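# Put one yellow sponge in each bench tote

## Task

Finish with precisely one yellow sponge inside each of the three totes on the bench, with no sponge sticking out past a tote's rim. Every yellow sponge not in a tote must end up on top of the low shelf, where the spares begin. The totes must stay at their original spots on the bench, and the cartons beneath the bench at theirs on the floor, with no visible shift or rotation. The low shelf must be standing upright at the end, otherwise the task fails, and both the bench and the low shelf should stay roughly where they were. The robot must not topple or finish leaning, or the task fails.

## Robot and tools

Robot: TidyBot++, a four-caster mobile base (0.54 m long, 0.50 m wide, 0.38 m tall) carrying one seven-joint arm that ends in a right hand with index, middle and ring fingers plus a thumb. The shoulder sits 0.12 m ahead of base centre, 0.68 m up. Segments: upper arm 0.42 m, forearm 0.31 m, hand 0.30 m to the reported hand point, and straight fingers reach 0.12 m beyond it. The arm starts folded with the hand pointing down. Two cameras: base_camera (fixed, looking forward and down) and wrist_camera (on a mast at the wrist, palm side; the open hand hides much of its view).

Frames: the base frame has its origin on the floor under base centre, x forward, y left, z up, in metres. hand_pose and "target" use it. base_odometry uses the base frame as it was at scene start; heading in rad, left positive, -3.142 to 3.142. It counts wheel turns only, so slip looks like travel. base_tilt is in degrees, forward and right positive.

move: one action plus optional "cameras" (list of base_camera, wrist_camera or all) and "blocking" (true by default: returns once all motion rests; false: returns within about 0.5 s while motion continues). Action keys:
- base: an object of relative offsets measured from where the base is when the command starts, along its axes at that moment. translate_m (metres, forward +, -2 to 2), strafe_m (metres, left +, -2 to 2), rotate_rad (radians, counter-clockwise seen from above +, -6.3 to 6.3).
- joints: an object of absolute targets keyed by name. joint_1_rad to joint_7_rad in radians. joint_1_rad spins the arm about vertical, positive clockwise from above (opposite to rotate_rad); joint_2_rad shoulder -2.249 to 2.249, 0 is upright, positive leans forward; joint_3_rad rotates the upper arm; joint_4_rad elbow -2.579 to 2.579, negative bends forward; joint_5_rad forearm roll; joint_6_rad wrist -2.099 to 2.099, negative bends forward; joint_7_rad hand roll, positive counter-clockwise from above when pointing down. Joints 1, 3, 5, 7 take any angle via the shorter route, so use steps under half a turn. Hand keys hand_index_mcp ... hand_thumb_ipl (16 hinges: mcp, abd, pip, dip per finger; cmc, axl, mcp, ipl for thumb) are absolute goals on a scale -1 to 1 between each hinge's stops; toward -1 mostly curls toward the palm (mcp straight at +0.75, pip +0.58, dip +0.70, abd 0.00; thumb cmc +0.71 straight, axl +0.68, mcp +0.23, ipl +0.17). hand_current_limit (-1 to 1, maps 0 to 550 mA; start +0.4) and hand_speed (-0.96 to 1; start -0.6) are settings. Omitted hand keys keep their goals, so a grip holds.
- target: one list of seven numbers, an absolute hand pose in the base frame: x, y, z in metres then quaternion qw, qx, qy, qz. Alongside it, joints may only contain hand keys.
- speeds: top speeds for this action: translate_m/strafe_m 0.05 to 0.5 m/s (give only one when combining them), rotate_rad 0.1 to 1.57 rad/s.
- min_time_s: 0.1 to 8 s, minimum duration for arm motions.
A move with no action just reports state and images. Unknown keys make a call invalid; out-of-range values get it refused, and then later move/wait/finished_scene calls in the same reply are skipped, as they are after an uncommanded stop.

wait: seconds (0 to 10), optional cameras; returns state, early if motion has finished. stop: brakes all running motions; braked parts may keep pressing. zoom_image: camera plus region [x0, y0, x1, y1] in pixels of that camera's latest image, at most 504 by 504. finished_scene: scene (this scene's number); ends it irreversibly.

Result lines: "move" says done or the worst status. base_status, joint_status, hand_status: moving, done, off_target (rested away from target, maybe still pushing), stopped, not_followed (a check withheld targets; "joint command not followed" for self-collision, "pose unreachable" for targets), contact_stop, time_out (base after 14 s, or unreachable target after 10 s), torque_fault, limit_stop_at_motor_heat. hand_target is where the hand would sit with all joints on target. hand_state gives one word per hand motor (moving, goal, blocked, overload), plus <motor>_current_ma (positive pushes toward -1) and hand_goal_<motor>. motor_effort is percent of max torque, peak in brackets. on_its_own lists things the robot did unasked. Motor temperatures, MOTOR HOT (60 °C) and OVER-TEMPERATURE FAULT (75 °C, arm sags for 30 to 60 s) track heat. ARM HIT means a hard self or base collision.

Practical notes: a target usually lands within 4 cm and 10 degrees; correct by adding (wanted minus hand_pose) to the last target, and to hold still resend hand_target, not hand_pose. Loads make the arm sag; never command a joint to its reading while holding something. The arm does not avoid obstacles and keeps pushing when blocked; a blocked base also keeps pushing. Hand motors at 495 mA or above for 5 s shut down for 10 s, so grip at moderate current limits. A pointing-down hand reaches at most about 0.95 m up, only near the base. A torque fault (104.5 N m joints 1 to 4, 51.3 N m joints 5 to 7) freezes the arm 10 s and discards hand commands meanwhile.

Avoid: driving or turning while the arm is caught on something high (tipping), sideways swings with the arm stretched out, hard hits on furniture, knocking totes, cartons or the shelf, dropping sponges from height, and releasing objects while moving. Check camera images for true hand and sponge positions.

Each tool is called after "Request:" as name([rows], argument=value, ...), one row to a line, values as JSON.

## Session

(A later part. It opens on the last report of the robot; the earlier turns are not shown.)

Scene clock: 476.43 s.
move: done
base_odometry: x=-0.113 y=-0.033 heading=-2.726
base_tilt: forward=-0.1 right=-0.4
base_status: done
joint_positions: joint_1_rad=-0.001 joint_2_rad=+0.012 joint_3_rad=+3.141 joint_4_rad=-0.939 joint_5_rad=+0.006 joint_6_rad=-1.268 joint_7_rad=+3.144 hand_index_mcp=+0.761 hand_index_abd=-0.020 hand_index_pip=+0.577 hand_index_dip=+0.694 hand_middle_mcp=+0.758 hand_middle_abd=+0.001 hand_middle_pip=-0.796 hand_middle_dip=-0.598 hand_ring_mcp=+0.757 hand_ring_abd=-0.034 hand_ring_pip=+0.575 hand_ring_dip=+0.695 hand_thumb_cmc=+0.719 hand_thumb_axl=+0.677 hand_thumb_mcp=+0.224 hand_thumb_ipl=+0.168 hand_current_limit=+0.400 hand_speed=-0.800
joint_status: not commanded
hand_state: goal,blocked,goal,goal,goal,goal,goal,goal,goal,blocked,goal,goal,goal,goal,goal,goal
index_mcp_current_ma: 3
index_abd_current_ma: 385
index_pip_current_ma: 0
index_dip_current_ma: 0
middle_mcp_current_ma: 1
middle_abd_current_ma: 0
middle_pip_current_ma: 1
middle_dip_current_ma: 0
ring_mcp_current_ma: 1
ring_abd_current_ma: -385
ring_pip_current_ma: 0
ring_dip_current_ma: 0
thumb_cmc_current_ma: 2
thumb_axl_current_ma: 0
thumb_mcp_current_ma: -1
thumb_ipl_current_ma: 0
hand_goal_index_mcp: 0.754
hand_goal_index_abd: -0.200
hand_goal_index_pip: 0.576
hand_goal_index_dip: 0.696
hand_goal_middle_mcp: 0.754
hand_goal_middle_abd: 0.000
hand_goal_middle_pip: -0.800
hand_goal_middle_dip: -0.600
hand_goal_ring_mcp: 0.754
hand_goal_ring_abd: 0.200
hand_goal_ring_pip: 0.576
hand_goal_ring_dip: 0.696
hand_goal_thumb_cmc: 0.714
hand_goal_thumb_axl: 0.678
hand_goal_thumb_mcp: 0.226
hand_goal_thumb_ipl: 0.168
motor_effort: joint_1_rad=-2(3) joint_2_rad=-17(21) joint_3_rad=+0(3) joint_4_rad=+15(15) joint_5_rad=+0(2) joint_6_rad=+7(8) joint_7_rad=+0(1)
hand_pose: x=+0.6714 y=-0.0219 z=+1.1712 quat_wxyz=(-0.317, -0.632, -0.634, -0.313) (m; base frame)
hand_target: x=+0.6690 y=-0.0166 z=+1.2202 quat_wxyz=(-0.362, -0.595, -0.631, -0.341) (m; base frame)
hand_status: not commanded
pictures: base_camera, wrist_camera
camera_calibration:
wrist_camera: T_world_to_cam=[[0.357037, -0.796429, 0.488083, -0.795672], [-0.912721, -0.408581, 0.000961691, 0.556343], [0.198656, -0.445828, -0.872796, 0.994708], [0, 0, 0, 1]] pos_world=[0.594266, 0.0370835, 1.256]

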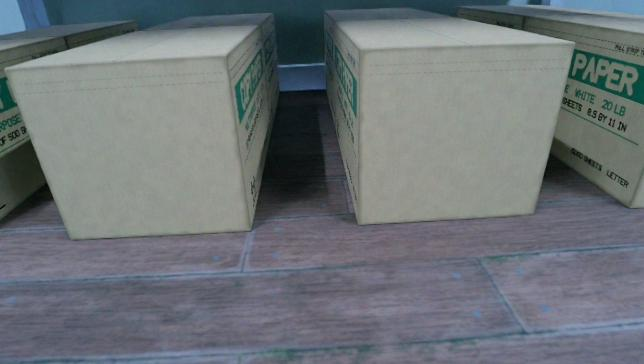

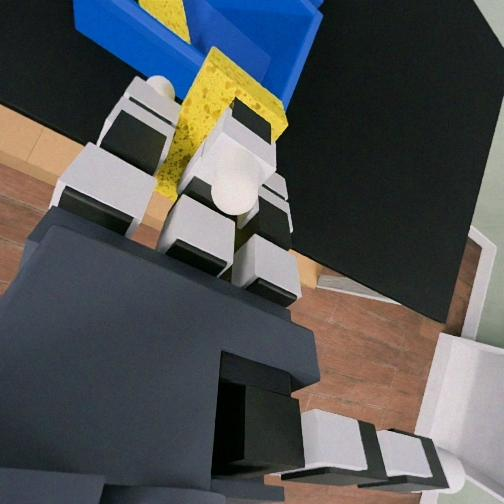

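Request:
move(joints={"joint_2_rad":0.44,"joint_4_rad":-0.72,"joint_6_rad":-0.75,"joint_7_rad":3.2}, min_time_s=4, base={"rotate_rad":0.04})

Request:
move(base={"translate_m":0.213}, speeds={"translate_m":0.15}, cameras=["all"])

Scene clock: 495.43 s.
move: done
base_odometry: x=-0.113 y=-0.033 heading=-2.687
base_tilt: forward=-0.1 right=-0.3
base_status: done
joint_positions: joint_1_rad=-0.002 joint_2_rad=+0.422 joint_3_rad=+3.140 joint_4_rad=-0.765 joint_5_rad=+0.006 joint_6_rad=-0.821 joint_7_rad=+3.144 hand_index_mcp=+0.762 hand_index_abd=-0.020 hand_index_pip=+0.577 hand_index_dip=+0.694 hand_middle_mcp=+0.758 hand_middle_abd=+0.001 hand_middle_pip=-0.796 hand_middle_dip=-0.598 hand_ring_mcp=+0.758 hand_ring_abd=-0.034 hand_ring_pip=+0.575 hand_ring_dip=+0.695 hand_thumb_cmc=+0.720 hand_thumb_axl=+0.677 hand_thumb_mcp=+0.224 hand_thumb_ipl=+0.168 hand_current_limit=+0.400 hand_speed=-0.800
joint_status: all done
hand_state: goal,blocked,goal,goal,goal,goal,goal,goal,goal,blocked,goal,goal,goal,goal,goal,goal
index_mcp_current_ma: 4
index_abd_current_ma: 385
index_pip_current_ma: 0
index_dip_current_ma: 0
middle_mcp_current_ma: 1
middle_abd_current_ma: 0
middle_pip_current_ma: 1
middle_dip_current_ma: 0
ring_mcp_current_ma: 1
ring_abd_current_ma: -385
ring_pip_current_ma: 0
ring_dip_current_ma: 0
thumb_cmc_current_ma: 2
thumb_axl_current_ma: 0
thumb_mcp_current_ma: -1
thumb_ipl_current_ma: 0
hand_goal_index_mcp: 0.754
hand_goal_index_abd: -0.200
hand_goal_index_pip: 0.576
hand_goal_index_dip: 0.696
hand_goal_middle_mcp: 0.754
hand_goal_middle_abd: 0.000
hand_goal_middle_pip: -0.800
hand_goal_middle_dip: -0.600
hand_goal_ring_mcp: 0.754
hand_goal_ring_abd: 0.200
hand_goal_ring_pip: 0.576
hand_goal_ring_dip: 0.696
hand_goal_thumb_cmc: 0.714
hand_goal_thumb_axl: 0.678
hand_goal_thumb_mcp: 0.226
hand_goal_thumb_ipl: 0.168
motor_effort: joint_1_rad=-1(3) joint_2_rad=-32(33) joint_3_rad=+0(2) joint_4_rad=+15(17) joint_5_rad=+0(2) joint_6_rad=+8(9) joint_7_rad=+0(1)
hand_pose: x=+0.8918 y=-0.0197 z=+1.1333 quat_wxyz=(-0.382, -0.594, -0.598, -0.378) (m; base frame)
hand_target: x=+0.8994 y=-0.0166 z=+1.1690 quat_wxyz=(-0.420, -0.560, -0.594, -0.396) (m; base frame)
hand_status: not commanded
pictures: none

Scene clock: 497.43 s.
move: done
base_odometry: x=-0.305 y=-0.127 heading=-2.687
base_tilt: forward=-0.1 right=-0.5
base_status: done
joint_positions: joint_1_rad=-0.002 joint_2_rad=+0.431 joint_3_rad=+3.140 joint_4_rad=-0.763 joint_5_rad=+0.006 joint_6_rad=-0.818 joint_7_rad=+3.144 hand_index_mcp=+0.763 hand_index_abd=-0.020 hand_index_pip=+0.577 hand_index_dip=+0.694 hand_middle_mcp=+0.758 hand_middle_abd=+0.001 hand_middle_pip=-0.796 hand_middle_dip=-0.598 hand_ring_mcp=+0.759 hand_ring_abd=-0.034 hand_ring_pip=+0.576 hand_ring_dip=+0.695 hand_thumb_cmc=+0.720 hand_thumb_axl=+0.677 hand_thumb_mcp=+0.224 hand_thumb_ipl=+0.168 hand_current_limit=+0.400 hand_speed=-0.800
joint_status: not commanded
hand_state: goal,blocked,goal,goal,goal,goal,goal,goal,goal,blocked,goal,goal,goal,goal,goal,goal
index_mcp_current_ma: 5
index_abd_current_ma: 385
index_pip_current_ma: 0
index_dip_current_ma: 0
middle_mcp_current_ma: 2
middle_abd_current_ma: 0
middle_pip_current_ma: 1
middle_dip_current_ma: 0
ring_mcp_current_ma: 2
ring_abd_current_ma: -385
ring_pip_current_ma: 0
ring_dip_current_ma: 0
thumb_cmc_current_ma: 3
thumb_axl_current_ma: 0
thumb_mcp_current_ma: -1
thumb_ipl_current_ma: 0
hand_goal_index_mcp: 0.754
hand_goal_index_abd: -0.200
hand_goal_index_pip: 0.576
hand_goal_index_dip: 0.696
hand_goal_middle_mcp: 0.754
hand_goal_middle_abd: 0.000
hand_goal_middle_pip: -0.800
hand_goal_middle_dip: -0.600
hand_goal_ring_mcp: 0.754
hand_goal_ring_abd: 0.200
hand_goal_ring_pip: 0.576
hand_goal_ring_dip: 0.696
hand_goal_thumb_cmc: 0.714
hand_goal_thumb_axl: 0.678
hand_goal_thumb_mcp: 0.226
hand_goal_thumb_ipl: 0.168
motor_effort: joint_1_rad=-1(3) joint_2_rad=-32(35) joint_3_rad=+0(1) joint_4_rad=+16(16) joint_5_rad=+0(1) joint_6_rad=+7(9) joint_7_rad=+0(1)
hand_pose: x=+0.8960 y=-0.0197 z=+1.1283 quat_wxyz=(-0.380, -0.595, -0.599, -0.377) (m; base frame)
hand_target: x=+0.8994 y=-0.0166 z=+1.1690 quat_wxyz=(-0.420, -0.560, -0.594, -0.396) (m; base frame)
hand_status: not commanded
pictures: base_camera, wrist_camera
camera_calibration:
wrist_camera: T_world_to_cam=[[0.252239, -0.794978, 0.551711, -0.831184], [-0.891655, -0.412448, -0.18665, 0.95491], [0.375934, -0.444855, -0.812882, 0.687231], [0, 0, 0, 1]] pos_world=[0.802754, 0.0387955, 1.19544]

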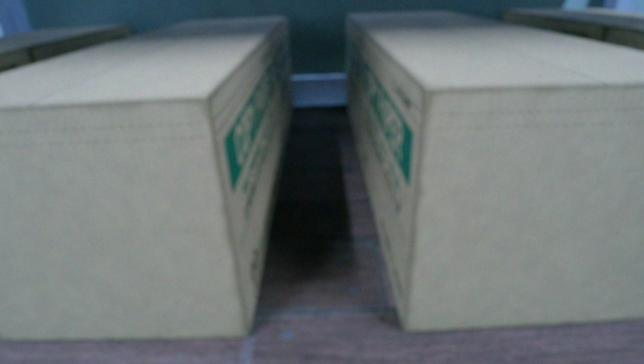

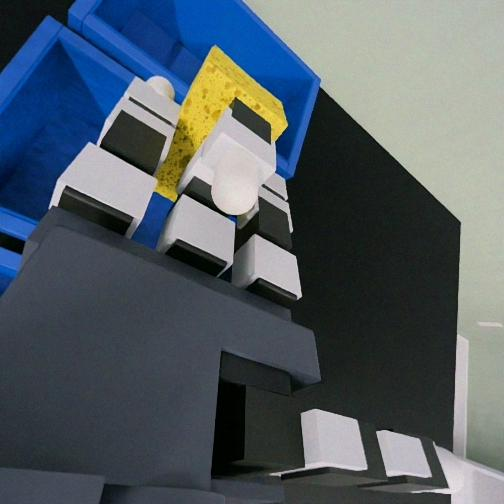

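Request:
move(joints={"joint_2_rad":0.60,"joint_4_rad":-0.55,"joint_6_rad":-1.1}, min_time_s=3)

Request:
move(joints={"joint_2_rad":0.65,"joint_4_rad":-0.48,"joint_6_rad":-1.23}, min_time_s=2.5, cameras=["wrist_camera"])

Scene clock: 507.53 s.
move: done
base_odometry: x=-0.305 y=-0.127 heading=-2.687
base_tilt: forward=-0.1 right=-0.5
base_status: not commanded
joint_positions: joint_1_rad=-0.002 joint_2_rad=+0.577 joint_3_rad=+3.140 joint_4_rad=-0.595 joint_5_rad=+0.006 joint_6_rad=-1.023 joint_7_rad=+3.144 hand_index_mcp=+0.763 hand_index_abd=-0.020 hand_index_pip=+0.577 hand_index_dip=+0.694 hand_middle_mcp=+0.758 hand_middle_abd=+0.001 hand_middle_pip=-0.796 hand_middle_dip=-0.598 hand_ring_mcp=+0.759 hand_ring_abd=-0.034 hand_ring_pip=+0.576 hand_ring_dip=+0.695 hand_thumb_cmc=+0.720 hand_thumb_axl=+0.677 hand_thumb_mcp=+0.224 hand_thumb_ipl=+0.168 hand_current_limit=+0.400 hand_speed=-0.800
joint_status: all done
hand_state: goal,blocked,goal,goal,goal,goal,goal,goal,goal,blocked,goal,goal,goal,goal,goal,goal
index_mcp_current_ma: 5
index_abd_current_ma: 385
index_pip_current_ma: 0
index_dip_current_ma: 0
middle_mcp_current_ma: 2
middle_abd_current_ma: 0
middle_pip_current_ma: 1
middle_dip_current_ma: 0
ring_mcp_current_ma: 2
ring_abd_current_ma: -385
ring_pip_current_ma: 0
ring_dip_current_ma: 0
thumb_cmc_current_ma: 3
thumb_axl_current_ma: 0
thumb_mcp_current_ma: -1
thumb_ipl_current_ma: 0
hand_goal_index_mcp: 0.754
hand_goal_index_abd: -0.200
hand_goal_index_pip: 0.576
hand_goal_index_dip: 0.696
hand_goal_middle_mcp: 0.754
hand_goal_middle_abd: 0.000
hand_goal_middle_pip: -0.800
hand_goal_middle_dip: -0.600
hand_goal_ring_mcp: 0.754
hand_goal_ring_abd: 0.200
hand_goal_ring_pip: 0.576
hand_goal_ring_dip: 0.696
hand_goal_thumb_cmc: 0.714
hand_goal_thumb_axl: 0.678
hand_goal_thumb_mcp: 0.226
hand_goal_thumb_ipl: 0.168
motor_effort: joint_1_rad=-1(2) joint_2_rad=-35(36) joint_3_rad=+0(1) joint_4_rad=+15(17) joint_5_rad=+0(1) joint_6_rad=+7(9) joint_7_rad=+0(1)
hand_pose: x=+0.9324 y=-0.0200 z=+1.0499 quat_wxyz=(-0.324, -0.627, -0.631, -0.321) (m; base frame)
hand_target: x=+0.9322 y=-0.0165 z=+1.0352 quat_wxyz=(-0.314, -0.619, -0.656, -0.296) (m; base frame)
hand_status: not commanded
pictures: none

Scene clock: 510.33 s.
move: done
base_odometry: x=-0.305 y=-0.127 heading=-2.687
base_tilt: forward=-0.1 right=-0.4
base_status: not commanded
joint_positions: joint_1_rad=-0.002 joint_2_rad=+0.624 joint_3_rad=+3.140 joint_4_rad=-0.525 joint_5_rad=+0.006 joint_6_rad=-1.155 joint_7_rad=+3.144 hand_index_mcp=+0.763 hand_index_abd=-0.020 hand_index_pip=+0.577 hand_index_dip=+0.694 hand_middle_mcp=+0.758 hand_middle_abd=+0.001 hand_middle_pip=-0.796 hand_middle_dip=-0.598 hand_ring_mcp=+0.759 hand_ring_abd=-0.034 hand_ring_pip=+0.576 hand_ring_dip=+0.695 hand_thumb_cmc=+0.720 hand_thumb_axl=+0.677 hand_thumb_mcp=+0.224 hand_thumb_ipl=+0.168 hand_current_limit=+0.400 hand_speed=-0.800
joint_status: all done
hand_state: goal,blocked,goal,goal,goal,goal,goal,goal,goal,blocked,goal,goal,goal,goal,goal,goal
index_mcp_current_ma: 5
index_abd_current_ma: 385
index_pip_current_ma: 0
index_dip_current_ma: 0
middle_mcp_current_ma: 2
middle_abd_current_ma: 0
middle_pip_current_ma: 1
middle_dip_current_ma: 0
ring_mcp_current_ma: 2
ring_abd_current_ma: -385
ring_pip_current_ma: 0
ring_dip_current_ma: 0
thumb_cmc_current_ma: 3
thumb_axl_current_ma: 0
thumb_mcp_current_ma: -1
thumb_ipl_current_ma: 0
hand_goal_index_mcp: 0.754
hand_goal_index_abd: -0.200
hand_goal_index_pip: 0.576
hand_goal_index_dip: 0.696
hand_goal_middle_mcp: 0.754
hand_goal_middle_abd: 0.000
hand_goal_middle_pip: -0.800
hand_goal_middle_dip: -0.600
hand_goal_ring_mcp: 0.754
hand_goal_ring_abd: 0.200
hand_goal_ring_pip: 0.576
hand_goal_ring_dip: 0.696
hand_goal_thumb_cmc: 0.714
hand_goal_thumb_axl: 0.678
hand_goal_thumb_mcp: 0.226
hand_goal_thumb_ipl: 0.168
motor_effort: joint_1_rad=-2(2) joint_2_rad=-36(37) joint_3_rad=+0(1) joint_4_rad=+15(16) joint_5_rad=+0(1) joint_6_rad=+6(8) joint_7_rad=+0(0)
hand_pose: x=+0.9326 y=-0.0202 z=+1.0136 quat_wxyz=(-0.289, -0.644, -0.648, -0.286) (m; base frame)
hand_target: x=+0.9315 y=-0.0165 z=+0.9976 quat_wxyz=(-0.277, -0.635, -0.673, -0.261) (m; base frame)
hand_status: not commanded
pictures: wrist_camera
camera_calibration:
wrist_camera: T_world_to_cam=[[0.399159, -0.795602, 0.455729, -0.817202], [-0.908343, -0.410811, 0.078404, 0.712904], [0.12484, -0.445254, -0.886659, 0.888907], [0, 0, 0, 1]] pos_world=[0.862784, 0.0384905, 1.10468]

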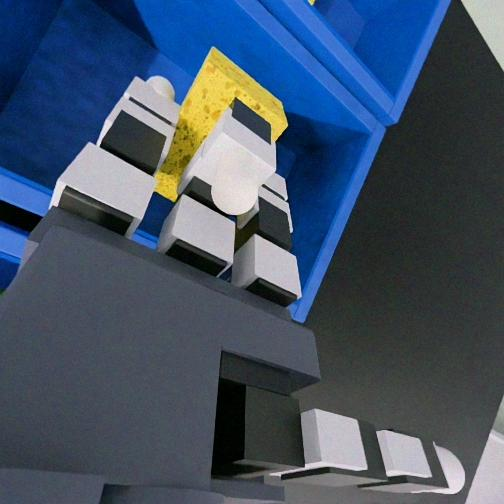

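Request:
move(joints={"hand_index_abd":0.2,"hand_ring_abd":-0.2}, cameras=["wrist_camera"])

Request:
move(joints={"joint_2_rad":0.44,"joint_4_rad":-0.72,"joint_6_rad":-0.75}, min_time_s=3)

Request:
move(base={"translate_m":-0.4}, speeds={"translate_m":0.3}, cameras=["wrist_camera"])

Scene clock: 515.10 s.
move: done
base_odometry: x=-0.305 y=-0.127 heading=-2.687
base_tilt: forward=-0.2 right=-0.5
base_status: not commanded
joint_positions: joint_1_rad=-0.002 joint_2_rad=+0.624 joint_3_rad=+3.140 joint_4_rad=-0.524 joint_5_rad=+0.006 joint_6_rad=-1.155 joint_7_rad=+3.144 hand_index_mcp=+0.763 hand_index_abd=+0.196 hand_index_pip=+0.577 hand_index_dip=+0.694 hand_middle_mcp=+0.758 hand_middle_abd=+0.001 hand_middle_pip=-0.796 hand_middle_dip=-0.598 hand_ring_mcp=+0.759 hand_ring_abd=-0.196 hand_ring_pip=+0.576 hand_ring_dip=+0.695 hand_thumb_cmc=+0.720 hand_thumb_axl=+0.677 hand_thumb_mcp=+0.224 hand_thumb_ipl=+0.168 hand_current_limit=+0.400 hand_speed=-0.800
joint_status: all done
hand_state: goal,goal,goal,goal,goal,goal,goal,goal,goal,goal,goal,goal,goal,goal,goal,goal
index_mcp_current_ma: 5
index_abd_current_ma: -1
index_pip_current_ma: 0
index_dip_current_ma: 0
middle_mcp_current_ma: 2
middle_abd_current_ma: 0
middle_pip_current_ma: 1
middle_dip_current_ma: 0
ring_mcp_current_ma: 2
ring_abd_current_ma: 1
ring_pip_current_ma: 0
ring_dip_current_ma: 0
thumb_cmc_current_ma: 3
thumb_axl_current_ma: 0
thumb_mcp_current_ma: -1
thumb_ipl_current_ma: 0
hand_goal_index_mcp: 0.754
hand_goal_index_abd: 0.200
hand_goal_index_pip: 0.576
hand_goal_index_dip: 0.696
hand_goal_middle_mcp: 0.754
hand_goal_middle_abd: 0.000
hand_goal_middle_pip: -0.800
hand_goal_middle_dip: -0.600
hand_goal_ring_mcp: 0.754
hand_goal_ring_abd: -0.200
hand_goal_ring_pip: 0.576
hand_goal_ring_dip: 0.696
hand_goal_thumb_cmc: 0.714
hand_goal_thumb_axl: 0.678
hand_goal_thumb_mcp: 0.226
hand_goal_thumb_ipl: 0.168
motor_effort: joint_1_rad=-1(2) joint_2_rad=-36(37) joint_3_rad=+0(1) joint_4_rad=+15(15) joint_5_rad=+0(1) joint_6_rad=+6(7) joint_7_rad=+0(0)
hand_pose: x=+0.9326 y=-0.0202 z=+1.0140 quat_wxyz=(-0.290, -0.644, -0.648, -0.286) (m; base frame)
hand_target: x=+0.9315 y=-0.0165 z=+0.9976 quat_wxyz=(-0.277, -0.635, -0.673, -0.261) (m; base frame)
hand_status: not commanded
pictures: wrist_camera
camera_calibration:
wrist_camera: T_world_to_cam=[[0.398926, -0.795608, 0.455923, -0.817314], [-0.908378, -0.41083, 0.0778995, 0.713381], [0.12533, -0.445227, -0.886603, 0.888701], [0, 0, 0, 1]] pos_world=[0.862687, 0.0384907, 1.10499]

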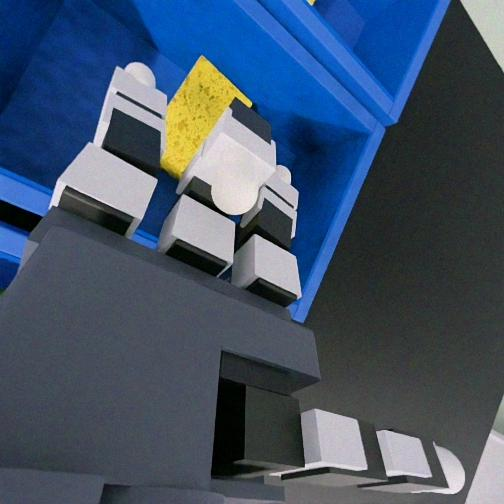

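Scene clock: 518.43 s.
move: done
base_odometry: x=-0.305 y=-0.127 heading=-2.687
base_tilt: forward=+0.0 right=-0.4
base_status: not commanded
joint_positions: joint_1_rad=-0.002 joint_2_rad=+0.475 joint_3_rad=+3.140 joint_4_rad=-0.680 joint_5_rad=+0.006 joint_6_rad=-0.821 joint_7_rad=+3.144 hand_index_mcp=+0.763 hand_index_abd=+0.196 hand_index_pip=+0.577 hand_index_dip=+0.694 hand_middle_mcp=+0.758 hand_middle_abd=+0.001 hand_middle_pip=-0.796 hand_middle_dip=-0.598 hand_ring_mcp=+0.759 hand_ring_abd=-0.196 hand_ring_pip=+0.576 hand_ring_dip=+0.695 hand_thumb_cmc=+0.720 hand_thumb_axl=+0.677 hand_thumb_mcp=+0.224 hand_thumb_ipl=+0.168 hand_current_limit=+0.400 hand_speed=-0.800
joint_status: all done
hand_state: goal,goal,goal,goal,goal,goal,goal,goal,goal,goal,goal,goal,goal,goal,goal,goal
index_mcp_current_ma: 5
index_abd_current_ma: -1
index_pip_current_ma: 0
index_dip_current_ma: 0
middle_mcp_current_ma: 2
middle_abd_current_ma: 0
middle_pip_current_ma: 1
middle_dip_current_ma: 0
ring_mcp_current_ma: 2
ring_abd_current_ma: 1
ring_pip_current_ma: 0
ring_dip_current_ma: 0
thumb_cmc_current_ma: 3
thumb_axl_current_ma: 0
thumb_mcp_current_ma: -1
thumb_ipl_current_ma: 0
hand_goal_index_mcp: 0.754
hand_goal_index_abd: 0.200
hand_goal_index_pip: 0.576
hand_goal_index_dip: 0.696
hand_goal_middle_mcp: 0.754
hand_goal_middle_abd: 0.000
hand_goal_middle_pip: -0.800
hand_goal_middle_dip: -0.600
hand_goal_ring_mcp: 0.754
hand_goal_ring_abd: -0.200
hand_goal_ring_pip: 0.576
hand_goal_ring_dip: 0.696
hand_goal_thumb_cmc: 0.714
hand_goal_thumb_axl: 0.678
hand_goal_thumb_mcp: 0.226
hand_goal_thumb_ipl: 0.168
motor_effort: joint_1_rad=-1(2) joint_2_rad=-33(38) joint_3_rad=-1(1) joint_4_rad=+16(16) joint_5_rad=+0(1) joint_6_rad=+8(8) joint_7_rad=+0(0)
hand_pose: x=+0.9096 y=-0.0197 z=+1.1423 quat_wxyz=(-0.391, -0.588, -0.592, -0.387) (m; base frame)
hand_target: x=+0.8994 y=-0.0166 z=+1.1690 quat_wxyz=(-0.420, -0.560, -0.594, -0.396) (m; base frame)
hand_status: not commanded
pictures: none

Scene clock: 520.73 s.
move: done
base_odometry: x=+0.055 y=+0.049 heading=-2.688
base_tilt: forward=-0.2 right=-0.5
base_status: done
joint_positions: joint_1_rad=-0.002 joint_2_rad=+0.459 joint_3_rad=+3.140 joint_4_rad=-0.682 joint_5_rad=+0.006 joint_6_rad=-0.815 joint_7_rad=+3.144 hand_index_mcp=+0.763 hand_index_abd=+0.197 hand_index_pip=+0.577 hand_index_dip=+0.694 hand_middle_mcp=+0.759 hand_middle_abd=+0.001 hand_middle_pip=-0.796 hand_middle_dip=-0.598 hand_ring_mcp=+0.760 hand_ring_abd=-0.197 hand_ring_pip=+0.576 hand_ring_dip=+0.695 hand_thumb_cmc=+0.720 hand_thumb_axl=+0.677 hand_thumb_mcp=+0.224 hand_thumb_ipl=+0.168 hand_current_limit=+0.400 hand_speed=-0.800
joint_status: not commanded
hand_state: goal,goal,goal,goal,goal,goal,goal,goal,goal,goal,goal,goal,goal,goal,goal,goal
index_mcp_current_ma: 5
index_abd_current_ma: -1
index_pip_current_ma: 0
index_dip_current_ma: 0
middle_mcp_current_ma: 2
middle_abd_current_ma: 0
middle_pip_current_ma: 1
middle_dip_current_ma: 0
ring_mcp_current_ma: 2
ring_abd_current_ma: 1
ring_pip_current_ma: 0
ring_dip_current_ma: 0
thumb_cmc_current_ma: 3
thumb_axl_current_ma: 0
thumb_mcp_current_ma: -1
thumb_ipl_current_ma: 0
hand_goal_index_mcp: 0.754
hand_goal_index_abd: 0.200
hand_goal_index_pip: 0.576
hand_goal_index_dip: 0.696
hand_goal_middle_mcp: 0.754
hand_goal_middle_abd: 0.000
hand_goal_middle_pip: -0.800
hand_goal_middle_dip: -0.600
hand_goal_ring_mcp: 0.754
hand_goal_ring_abd: -0.200
hand_goal_ring_pip: 0.576
hand_goal_ring_dip: 0.696
hand_goal_thumb_cmc: 0.714
hand_goal_thumb_axl: 0.678
hand_goal_thumb_mcp: 0.226
hand_goal_thumb_ipl: 0.168
motor_effort: joint_1_rad=-1(4) joint_2_rad=-32(38) joint_3_rad=+0(2) joint_4_rad=+15(17) joint_5_rad=+0(1) joint_6_rad=+7(9) joint_7_rad=+0(1)
hand_pose: x=+0.9026 y=-0.0199 z=+1.1553 quat_wxyz=(-0.397, -0.585, -0.588, -0.393) (m; base frame)
hand_target: x=+0.8994 y=-0.0166 z=+1.1690 quat_wxyz=(-0.420, -0.560, -0.594, -0.396) (m; base frame)
hand_status: not commanded
pictures: wrist_camera
camera_calibration:
wrist_camera: T_world_to_cam=[[0.221485, -0.795139, 0.564534, -0.834837], [-0.880153, -0.412248, -0.235334, 1.01167], [0.419851, -0.444753, -0.791151, 0.641814], [0, 0, 0, 1]] pos_world=[0.805859, 0.0386957, 1.21714]

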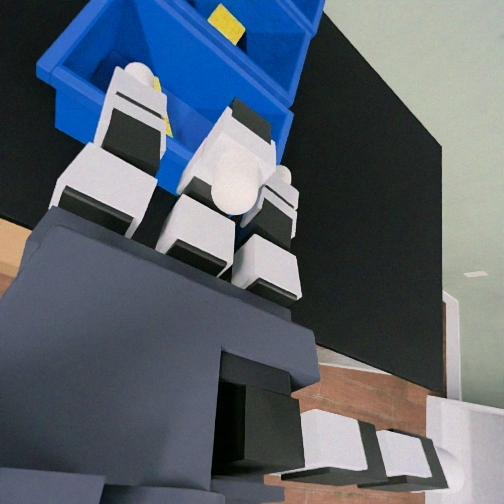

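Request:
move(joints={"joint_2_rad":0.1,"joint_4_rad":-0.5,"joint_6_rad":-1.35,"joint_7_rad":2.463}, base={"strafe_m":0.28}, cameras=["all"])

Request:
zoom_image(camera="wrist_camera", region=[230, 40, 504, 400])

Scene clock: 526.03 s.
move: done
base_odometry: x=+0.177 y=-0.203 heading=-2.687
base_tilt: forward=-0.1 right=-0.4
base_status: done
joint_positions: joint_1_rad=-0.004 joint_2_rad=+0.095 joint_3_rad=+3.140 joint_4_rad=-0.522 joint_5_rad=+0.006 joint_6_rad=-1.270 joint_7_rad=+2.521 hand_index_mcp=+0.763 hand_index_abd=+0.199 hand_index_pip=+0.577 hand_index_dip=+0.694 hand_middle_mcp=+0.759 hand_middle_abd=+0.001 hand_middle_pip=-0.797 hand_middle_dip=-0.598 hand_ring_mcp=+0.760 hand_ring_abd=-0.197 hand_ring_pip=+0.576 hand_ring_dip=+0.695 hand_thumb_cmc=+0.720 hand_thumb_axl=+0.677 hand_thumb_mcp=+0.224 hand_thumb_ipl=+0.168 hand_current_limit=+0.400 hand_speed=-0.800
joint_status: all done
hand_state: goal,goal,goal,goal,goal,goal,goal,goal,goal,goal,goal,goal,goal,goal,goal,goal
index_mcp_current_ma: 5
index_abd_current_ma: 0
index_pip_current_ma: 0
index_dip_current_ma: 0
middle_mcp_current_ma: 2
middle_abd_current_ma: 0
middle_pip_current_ma: 1
middle_dip_current_ma: 0
ring_mcp_current_ma: 3
ring_abd_current_ma: 1
ring_pip_current_ma: 0
ring_dip_current_ma: 0
thumb_cmc_current_ma: 3
thumb_axl_current_ma: 0
thumb_mcp_current_ma: -1
thumb_ipl_current_ma: 0
hand_goal_index_mcp: 0.754
hand_goal_index_abd: 0.200
hand_goal_index_pip: 0.576
hand_goal_index_dip: 0.696
hand_goal_middle_mcp: 0.754
hand_goal_middle_abd: 0.000
hand_goal_middle_pip: -0.800
hand_goal_middle_dip: -0.600
hand_goal_ring_mcp: 0.754
hand_goal_ring_abd: -0.200
hand_goal_ring_pip: 0.576
hand_goal_ring_dip: 0.696
hand_goal_thumb_cmc: 0.714
hand_goal_thumb_axl: 0.678
hand_goal_thumb_mcp: 0.226
hand_goal_thumb_ipl: 0.168
motor_effort: joint_1_rad=-1(5) joint_2_rad=-17(36) joint_3_rad=+0(2) joint_4_rad=+12(17) joint_5_rad=+0(1) joint_6_rad=+8(9) joint_7_rad=+0(1)
hand_pose: x=+0.6449 y=-0.0656 z=+1.3166 quat_wxyz=(-0.270, -0.720, -0.371, -0.521) (m; base frame)
hand_target: x=+0.6377 y=-0.0699 z=+1.2966 quat_wxyz=(-0.242, -0.747, -0.357, -0.506) (m; base frame)
hand_status: not commanded
pictures: base_camera, wrist_camera
camera_calibration:
wrist_camera: T_world_to_cam=[[0.00146889, -0.999616, 0.0276565, -0.0698859], [-0.90413, -0.013144, -0.427056, 1.09802], [0.427256, -0.0243778, -0.903802, 1.02842], [0, 0, 0, 1]] pos_world=[0.553458, -0.0303563, 1.40033]

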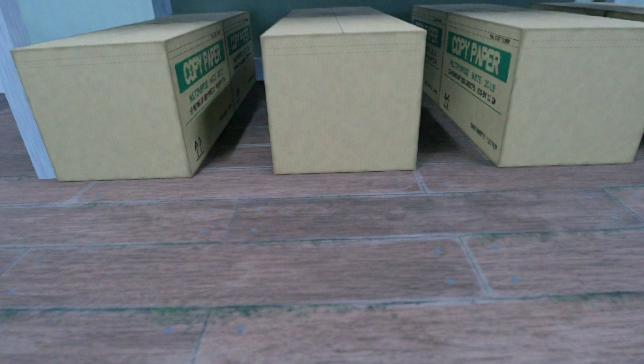

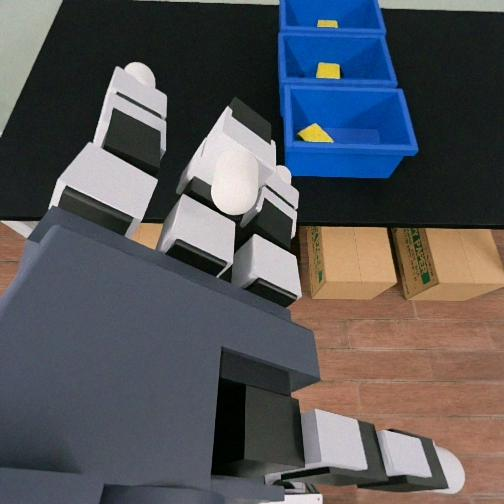

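Scaled by 1.400.

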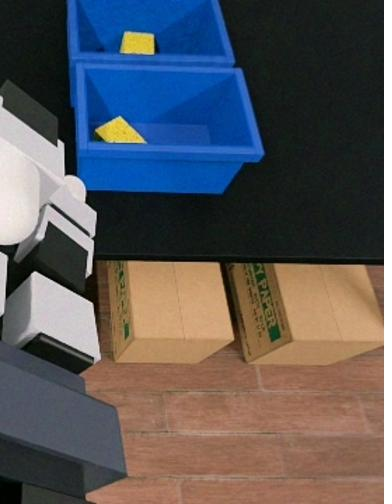

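Request:
move(base={"rotate_rad":1.75}, joints={"joint_6_rad":-1.0}, cameras=["all"])

Scene clock: 532.63 s.
move: done
base_odometry: x=+0.177 y=-0.203 heading=-0.938
base_tilt: forward=-0.1 right=-0.4
base_status: done
joint_positions: joint_1_rad=-0.003 joint_2_rad=+0.103 joint_3_rad=+3.140 joint_4_rad=-0.520 joint_5_rad=+0.006 joint_6_rad=-1.021 joint_7_rad=+2.519 hand_index_mcp=+0.763 hand_index_abd=+0.200 hand_index_pip=+0.577 hand_index_dip=+0.694 hand_middle_mcp=+0.759 hand_middle_abd=+0.001 hand_middle_pip=-0.797 hand_middle_dip=-0.598 hand_ring_mcp=+0.760 hand_ring_abd=-0.197 hand_ring_pip=+0.576 hand_ring_dip=+0.695 hand_thumb_cmc=+0.720 hand_thumb_axl=+0.677 hand_thumb_mcp=+0.224 hand_thumb_ipl=+0.168 hand_current_limit=+0.400 hand_speed=-0.800
joint_status: all done
hand_state: goal,goal,goal,goal,goal,goal,goal,goal,goal,goal,goal,goal,goal,goal,goal,goal
index_mcp_current_ma: 5
index_abd_current_ma: 0
index_pip_current_ma: 0
index_dip_current_ma: 0
middle_mcp_current_ma: 2
middle_abd_current_ma: 0
middle_pip_current_ma: 1
middle_dip_current_ma: 0
ring_mcp_current_ma: 3
ring_abd_current_ma: 1
ring_pip_current_ma: 0
ring_dip_current_ma: 0
thumb_cmc_current_ma: 3
thumb_axl_current_ma: 0
thumb_mcp_current_ma: -1
thumb_ipl_current_ma: 0
hand_goal_index_mcp: 0.754
hand_goal_index_abd: 0.200
hand_goal_index_pip: 0.576
hand_goal_index_dip: 0.696
hand_goal_middle_mcp: 0.754
hand_goal_middle_abd: 0.000
hand_goal_middle_pip: -0.800
hand_goal_middle_dip: -0.600
hand_goal_ring_mcp: 0.754
hand_goal_ring_abd: -0.200
hand_goal_ring_pip: 0.576
hand_goal_ring_dip: 0.696
hand_goal_thumb_cmc: 0.714
hand_goal_thumb_axl: 0.678
hand_goal_thumb_mcp: 0.226
hand_goal_thumb_ipl: 0.168
motor_effort: joint_1_rad=-2(4) joint_2_rad=-18(22) joint_3_rad=+0(1) joint_4_rad=+12(14) joint_5_rad=+0(1) joint_6_rad=+8(11) joint_7_rad=+0(1)
hand_pose: x=+0.6505 y=-0.0655 z=+1.3895 quat_wxyz=(-0.312, -0.651, -0.335, -0.605) (m; base frame)
hand_target: x=+0.6413 y=-0.0699 z=+1.4030 quat_wxyz=(-0.301, -0.647, -0.309, -0.628) (m; base frame)
hand_status: not commanded
pictures: base_camera, wrist_camera
camera_calibration:
wrist_camera: T_world_to_cam=[[-0.00471176, -0.999669, 0.0252987, -0.0645365], [-0.774549, -0.0123533, -0.632393, 1.33529], [0.632497, -0.0225748, -0.774234, 0.77849], [0, 0, 0, 1]] pos_world=[0.541554, -0.0304455, 1.4488]

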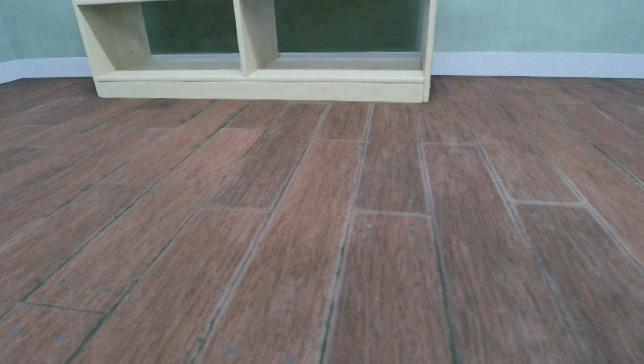

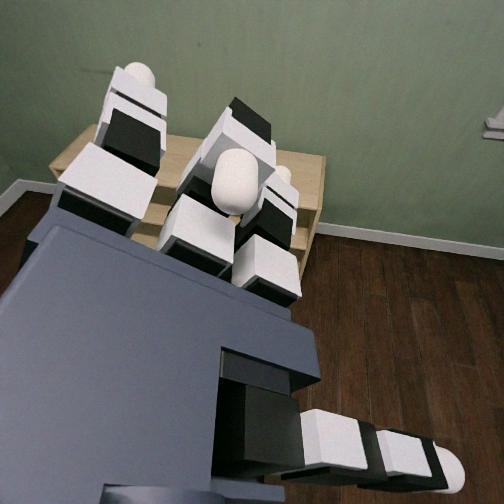

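Request:
move(base={"rotate_rad":0.5}, cameras=["wrist_camera"])

Scene clock: 535.97 s.
move: done
base_odometry: x=+0.178 y=-0.203 heading=-0.438
base_tilt: forward=-0.1 right=-0.4
base_status: done
joint_positions: joint_1_rad=-0.004 joint_2_rad=+0.103 joint_3_rad=+3.140 joint_4_rad=-0.520 joint_5_rad=+0.006 joint_6_rad=-1.021 joint_7_rad=+2.519 hand_index_mcp=+0.763 hand_index_abd=+0.200 hand_index_pip=+0.577 hand_index_dip=+0.694 hand_middle_mcp=+0.759 hand_middle_abd=+0.001 hand_middle_pip=-0.797 hand_middle_dip=-0.598 hand_ring_mcp=+0.760 hand_ring_abd=-0.197 hand_ring_pip=+0.576 hand_ring_dip=+0.695 hand_thumb_cmc=+0.720 hand_thumb_axl=+0.677 hand_thumb_mcp=+0.224 hand_thumb_ipl=+0.168 hand_current_limit=+0.400 hand_speed=-0.800
joint_status: not commanded
hand_state: goal,goal,goal,goal,goal,goal,goal,goal,goal,goal,goal,goal,goal,goal,goal,goal
index_mcp_current_ma: 5
index_abd_current_ma: 0
index_pip_current_ma: 0
index_dip_current_ma: 0
middle_mcp_current_ma: 2
middle_abd_current_ma: 0
middle_pip_current_ma: 1
middle_dip_current_ma: 0
ring_mcp_current_ma: 3
ring_abd_current_ma: 1
ring_pip_current_ma: 0
ring_dip_current_ma: 0
thumb_cmc_current_ma: 3
thumb_axl_current_ma: 0
thumb_mcp_current_ma: -1
thumb_ipl_current_ma: 0
hand_goal_index_mcp: 0.754
hand_goal_index_abd: 0.200
hand_goal_index_pip: 0.576
hand_goal_index_dip: 0.696
hand_goal_middle_mcp: 0.754
hand_goal_middle_abd: 0.000
hand_goal_middle_pip: -0.800
hand_goal_middle_dip: -0.600
hand_goal_ring_mcp: 0.754
hand_goal_ring_abd: -0.200
hand_goal_ring_pip: 0.576
hand_goal_ring_dip: 0.696
hand_goal_thumb_cmc: 0.714
hand_goal_thumb_axl: 0.678
hand_goal_thumb_mcp: 0.226
hand_goal_thumb_ipl: 0.168
motor_effort: joint_1_rad=-1(3) joint_2_rad=-17(19) joint_3_rad=+0(2) joint_4_rad=+11(12) joint_5_rad=+0(2) joint_6_rad=+8(9) joint_7_rad=+0(0)
hand_pose: x=+0.6506 y=-0.0649 z=+1.3895 quat_wxyz=(-0.312, -0.651, -0.336, -0.605) (m; base frame)
hand_target: x=+0.6413 y=-0.0699 z=+1.4030 quat_wxyz=(-0.301, -0.647, -0.309, -0.628) (m; base frame)
hand_status: not commanded
pictures: wrist_camera
camera_calibration:
wrist_camera: T_world_to_cam=[[-0.00350964, -0.999675, 0.0252534, -0.0646161], [-0.774491, -0.0132575, -0.632446, 1.3354], [0.632575, -0.0217782, -0.774193, 0.778357], [0, 0, 0, 1]] pos_world=[0.541657, -0.0299398, 1.4488]

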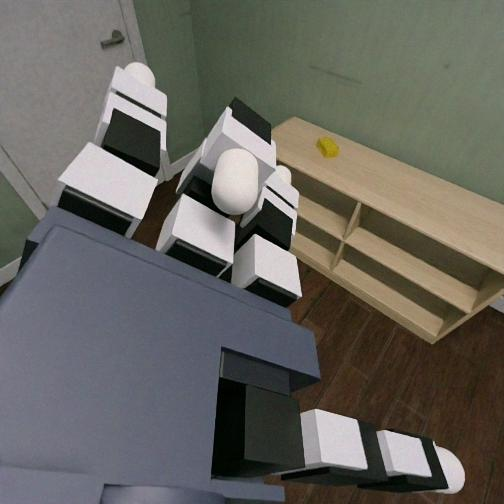

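One spare remains on the shelf, upright shelf, and each tote has one sponge.

Request:
finished_scene(scene=1)

The scene is finished: the task was done.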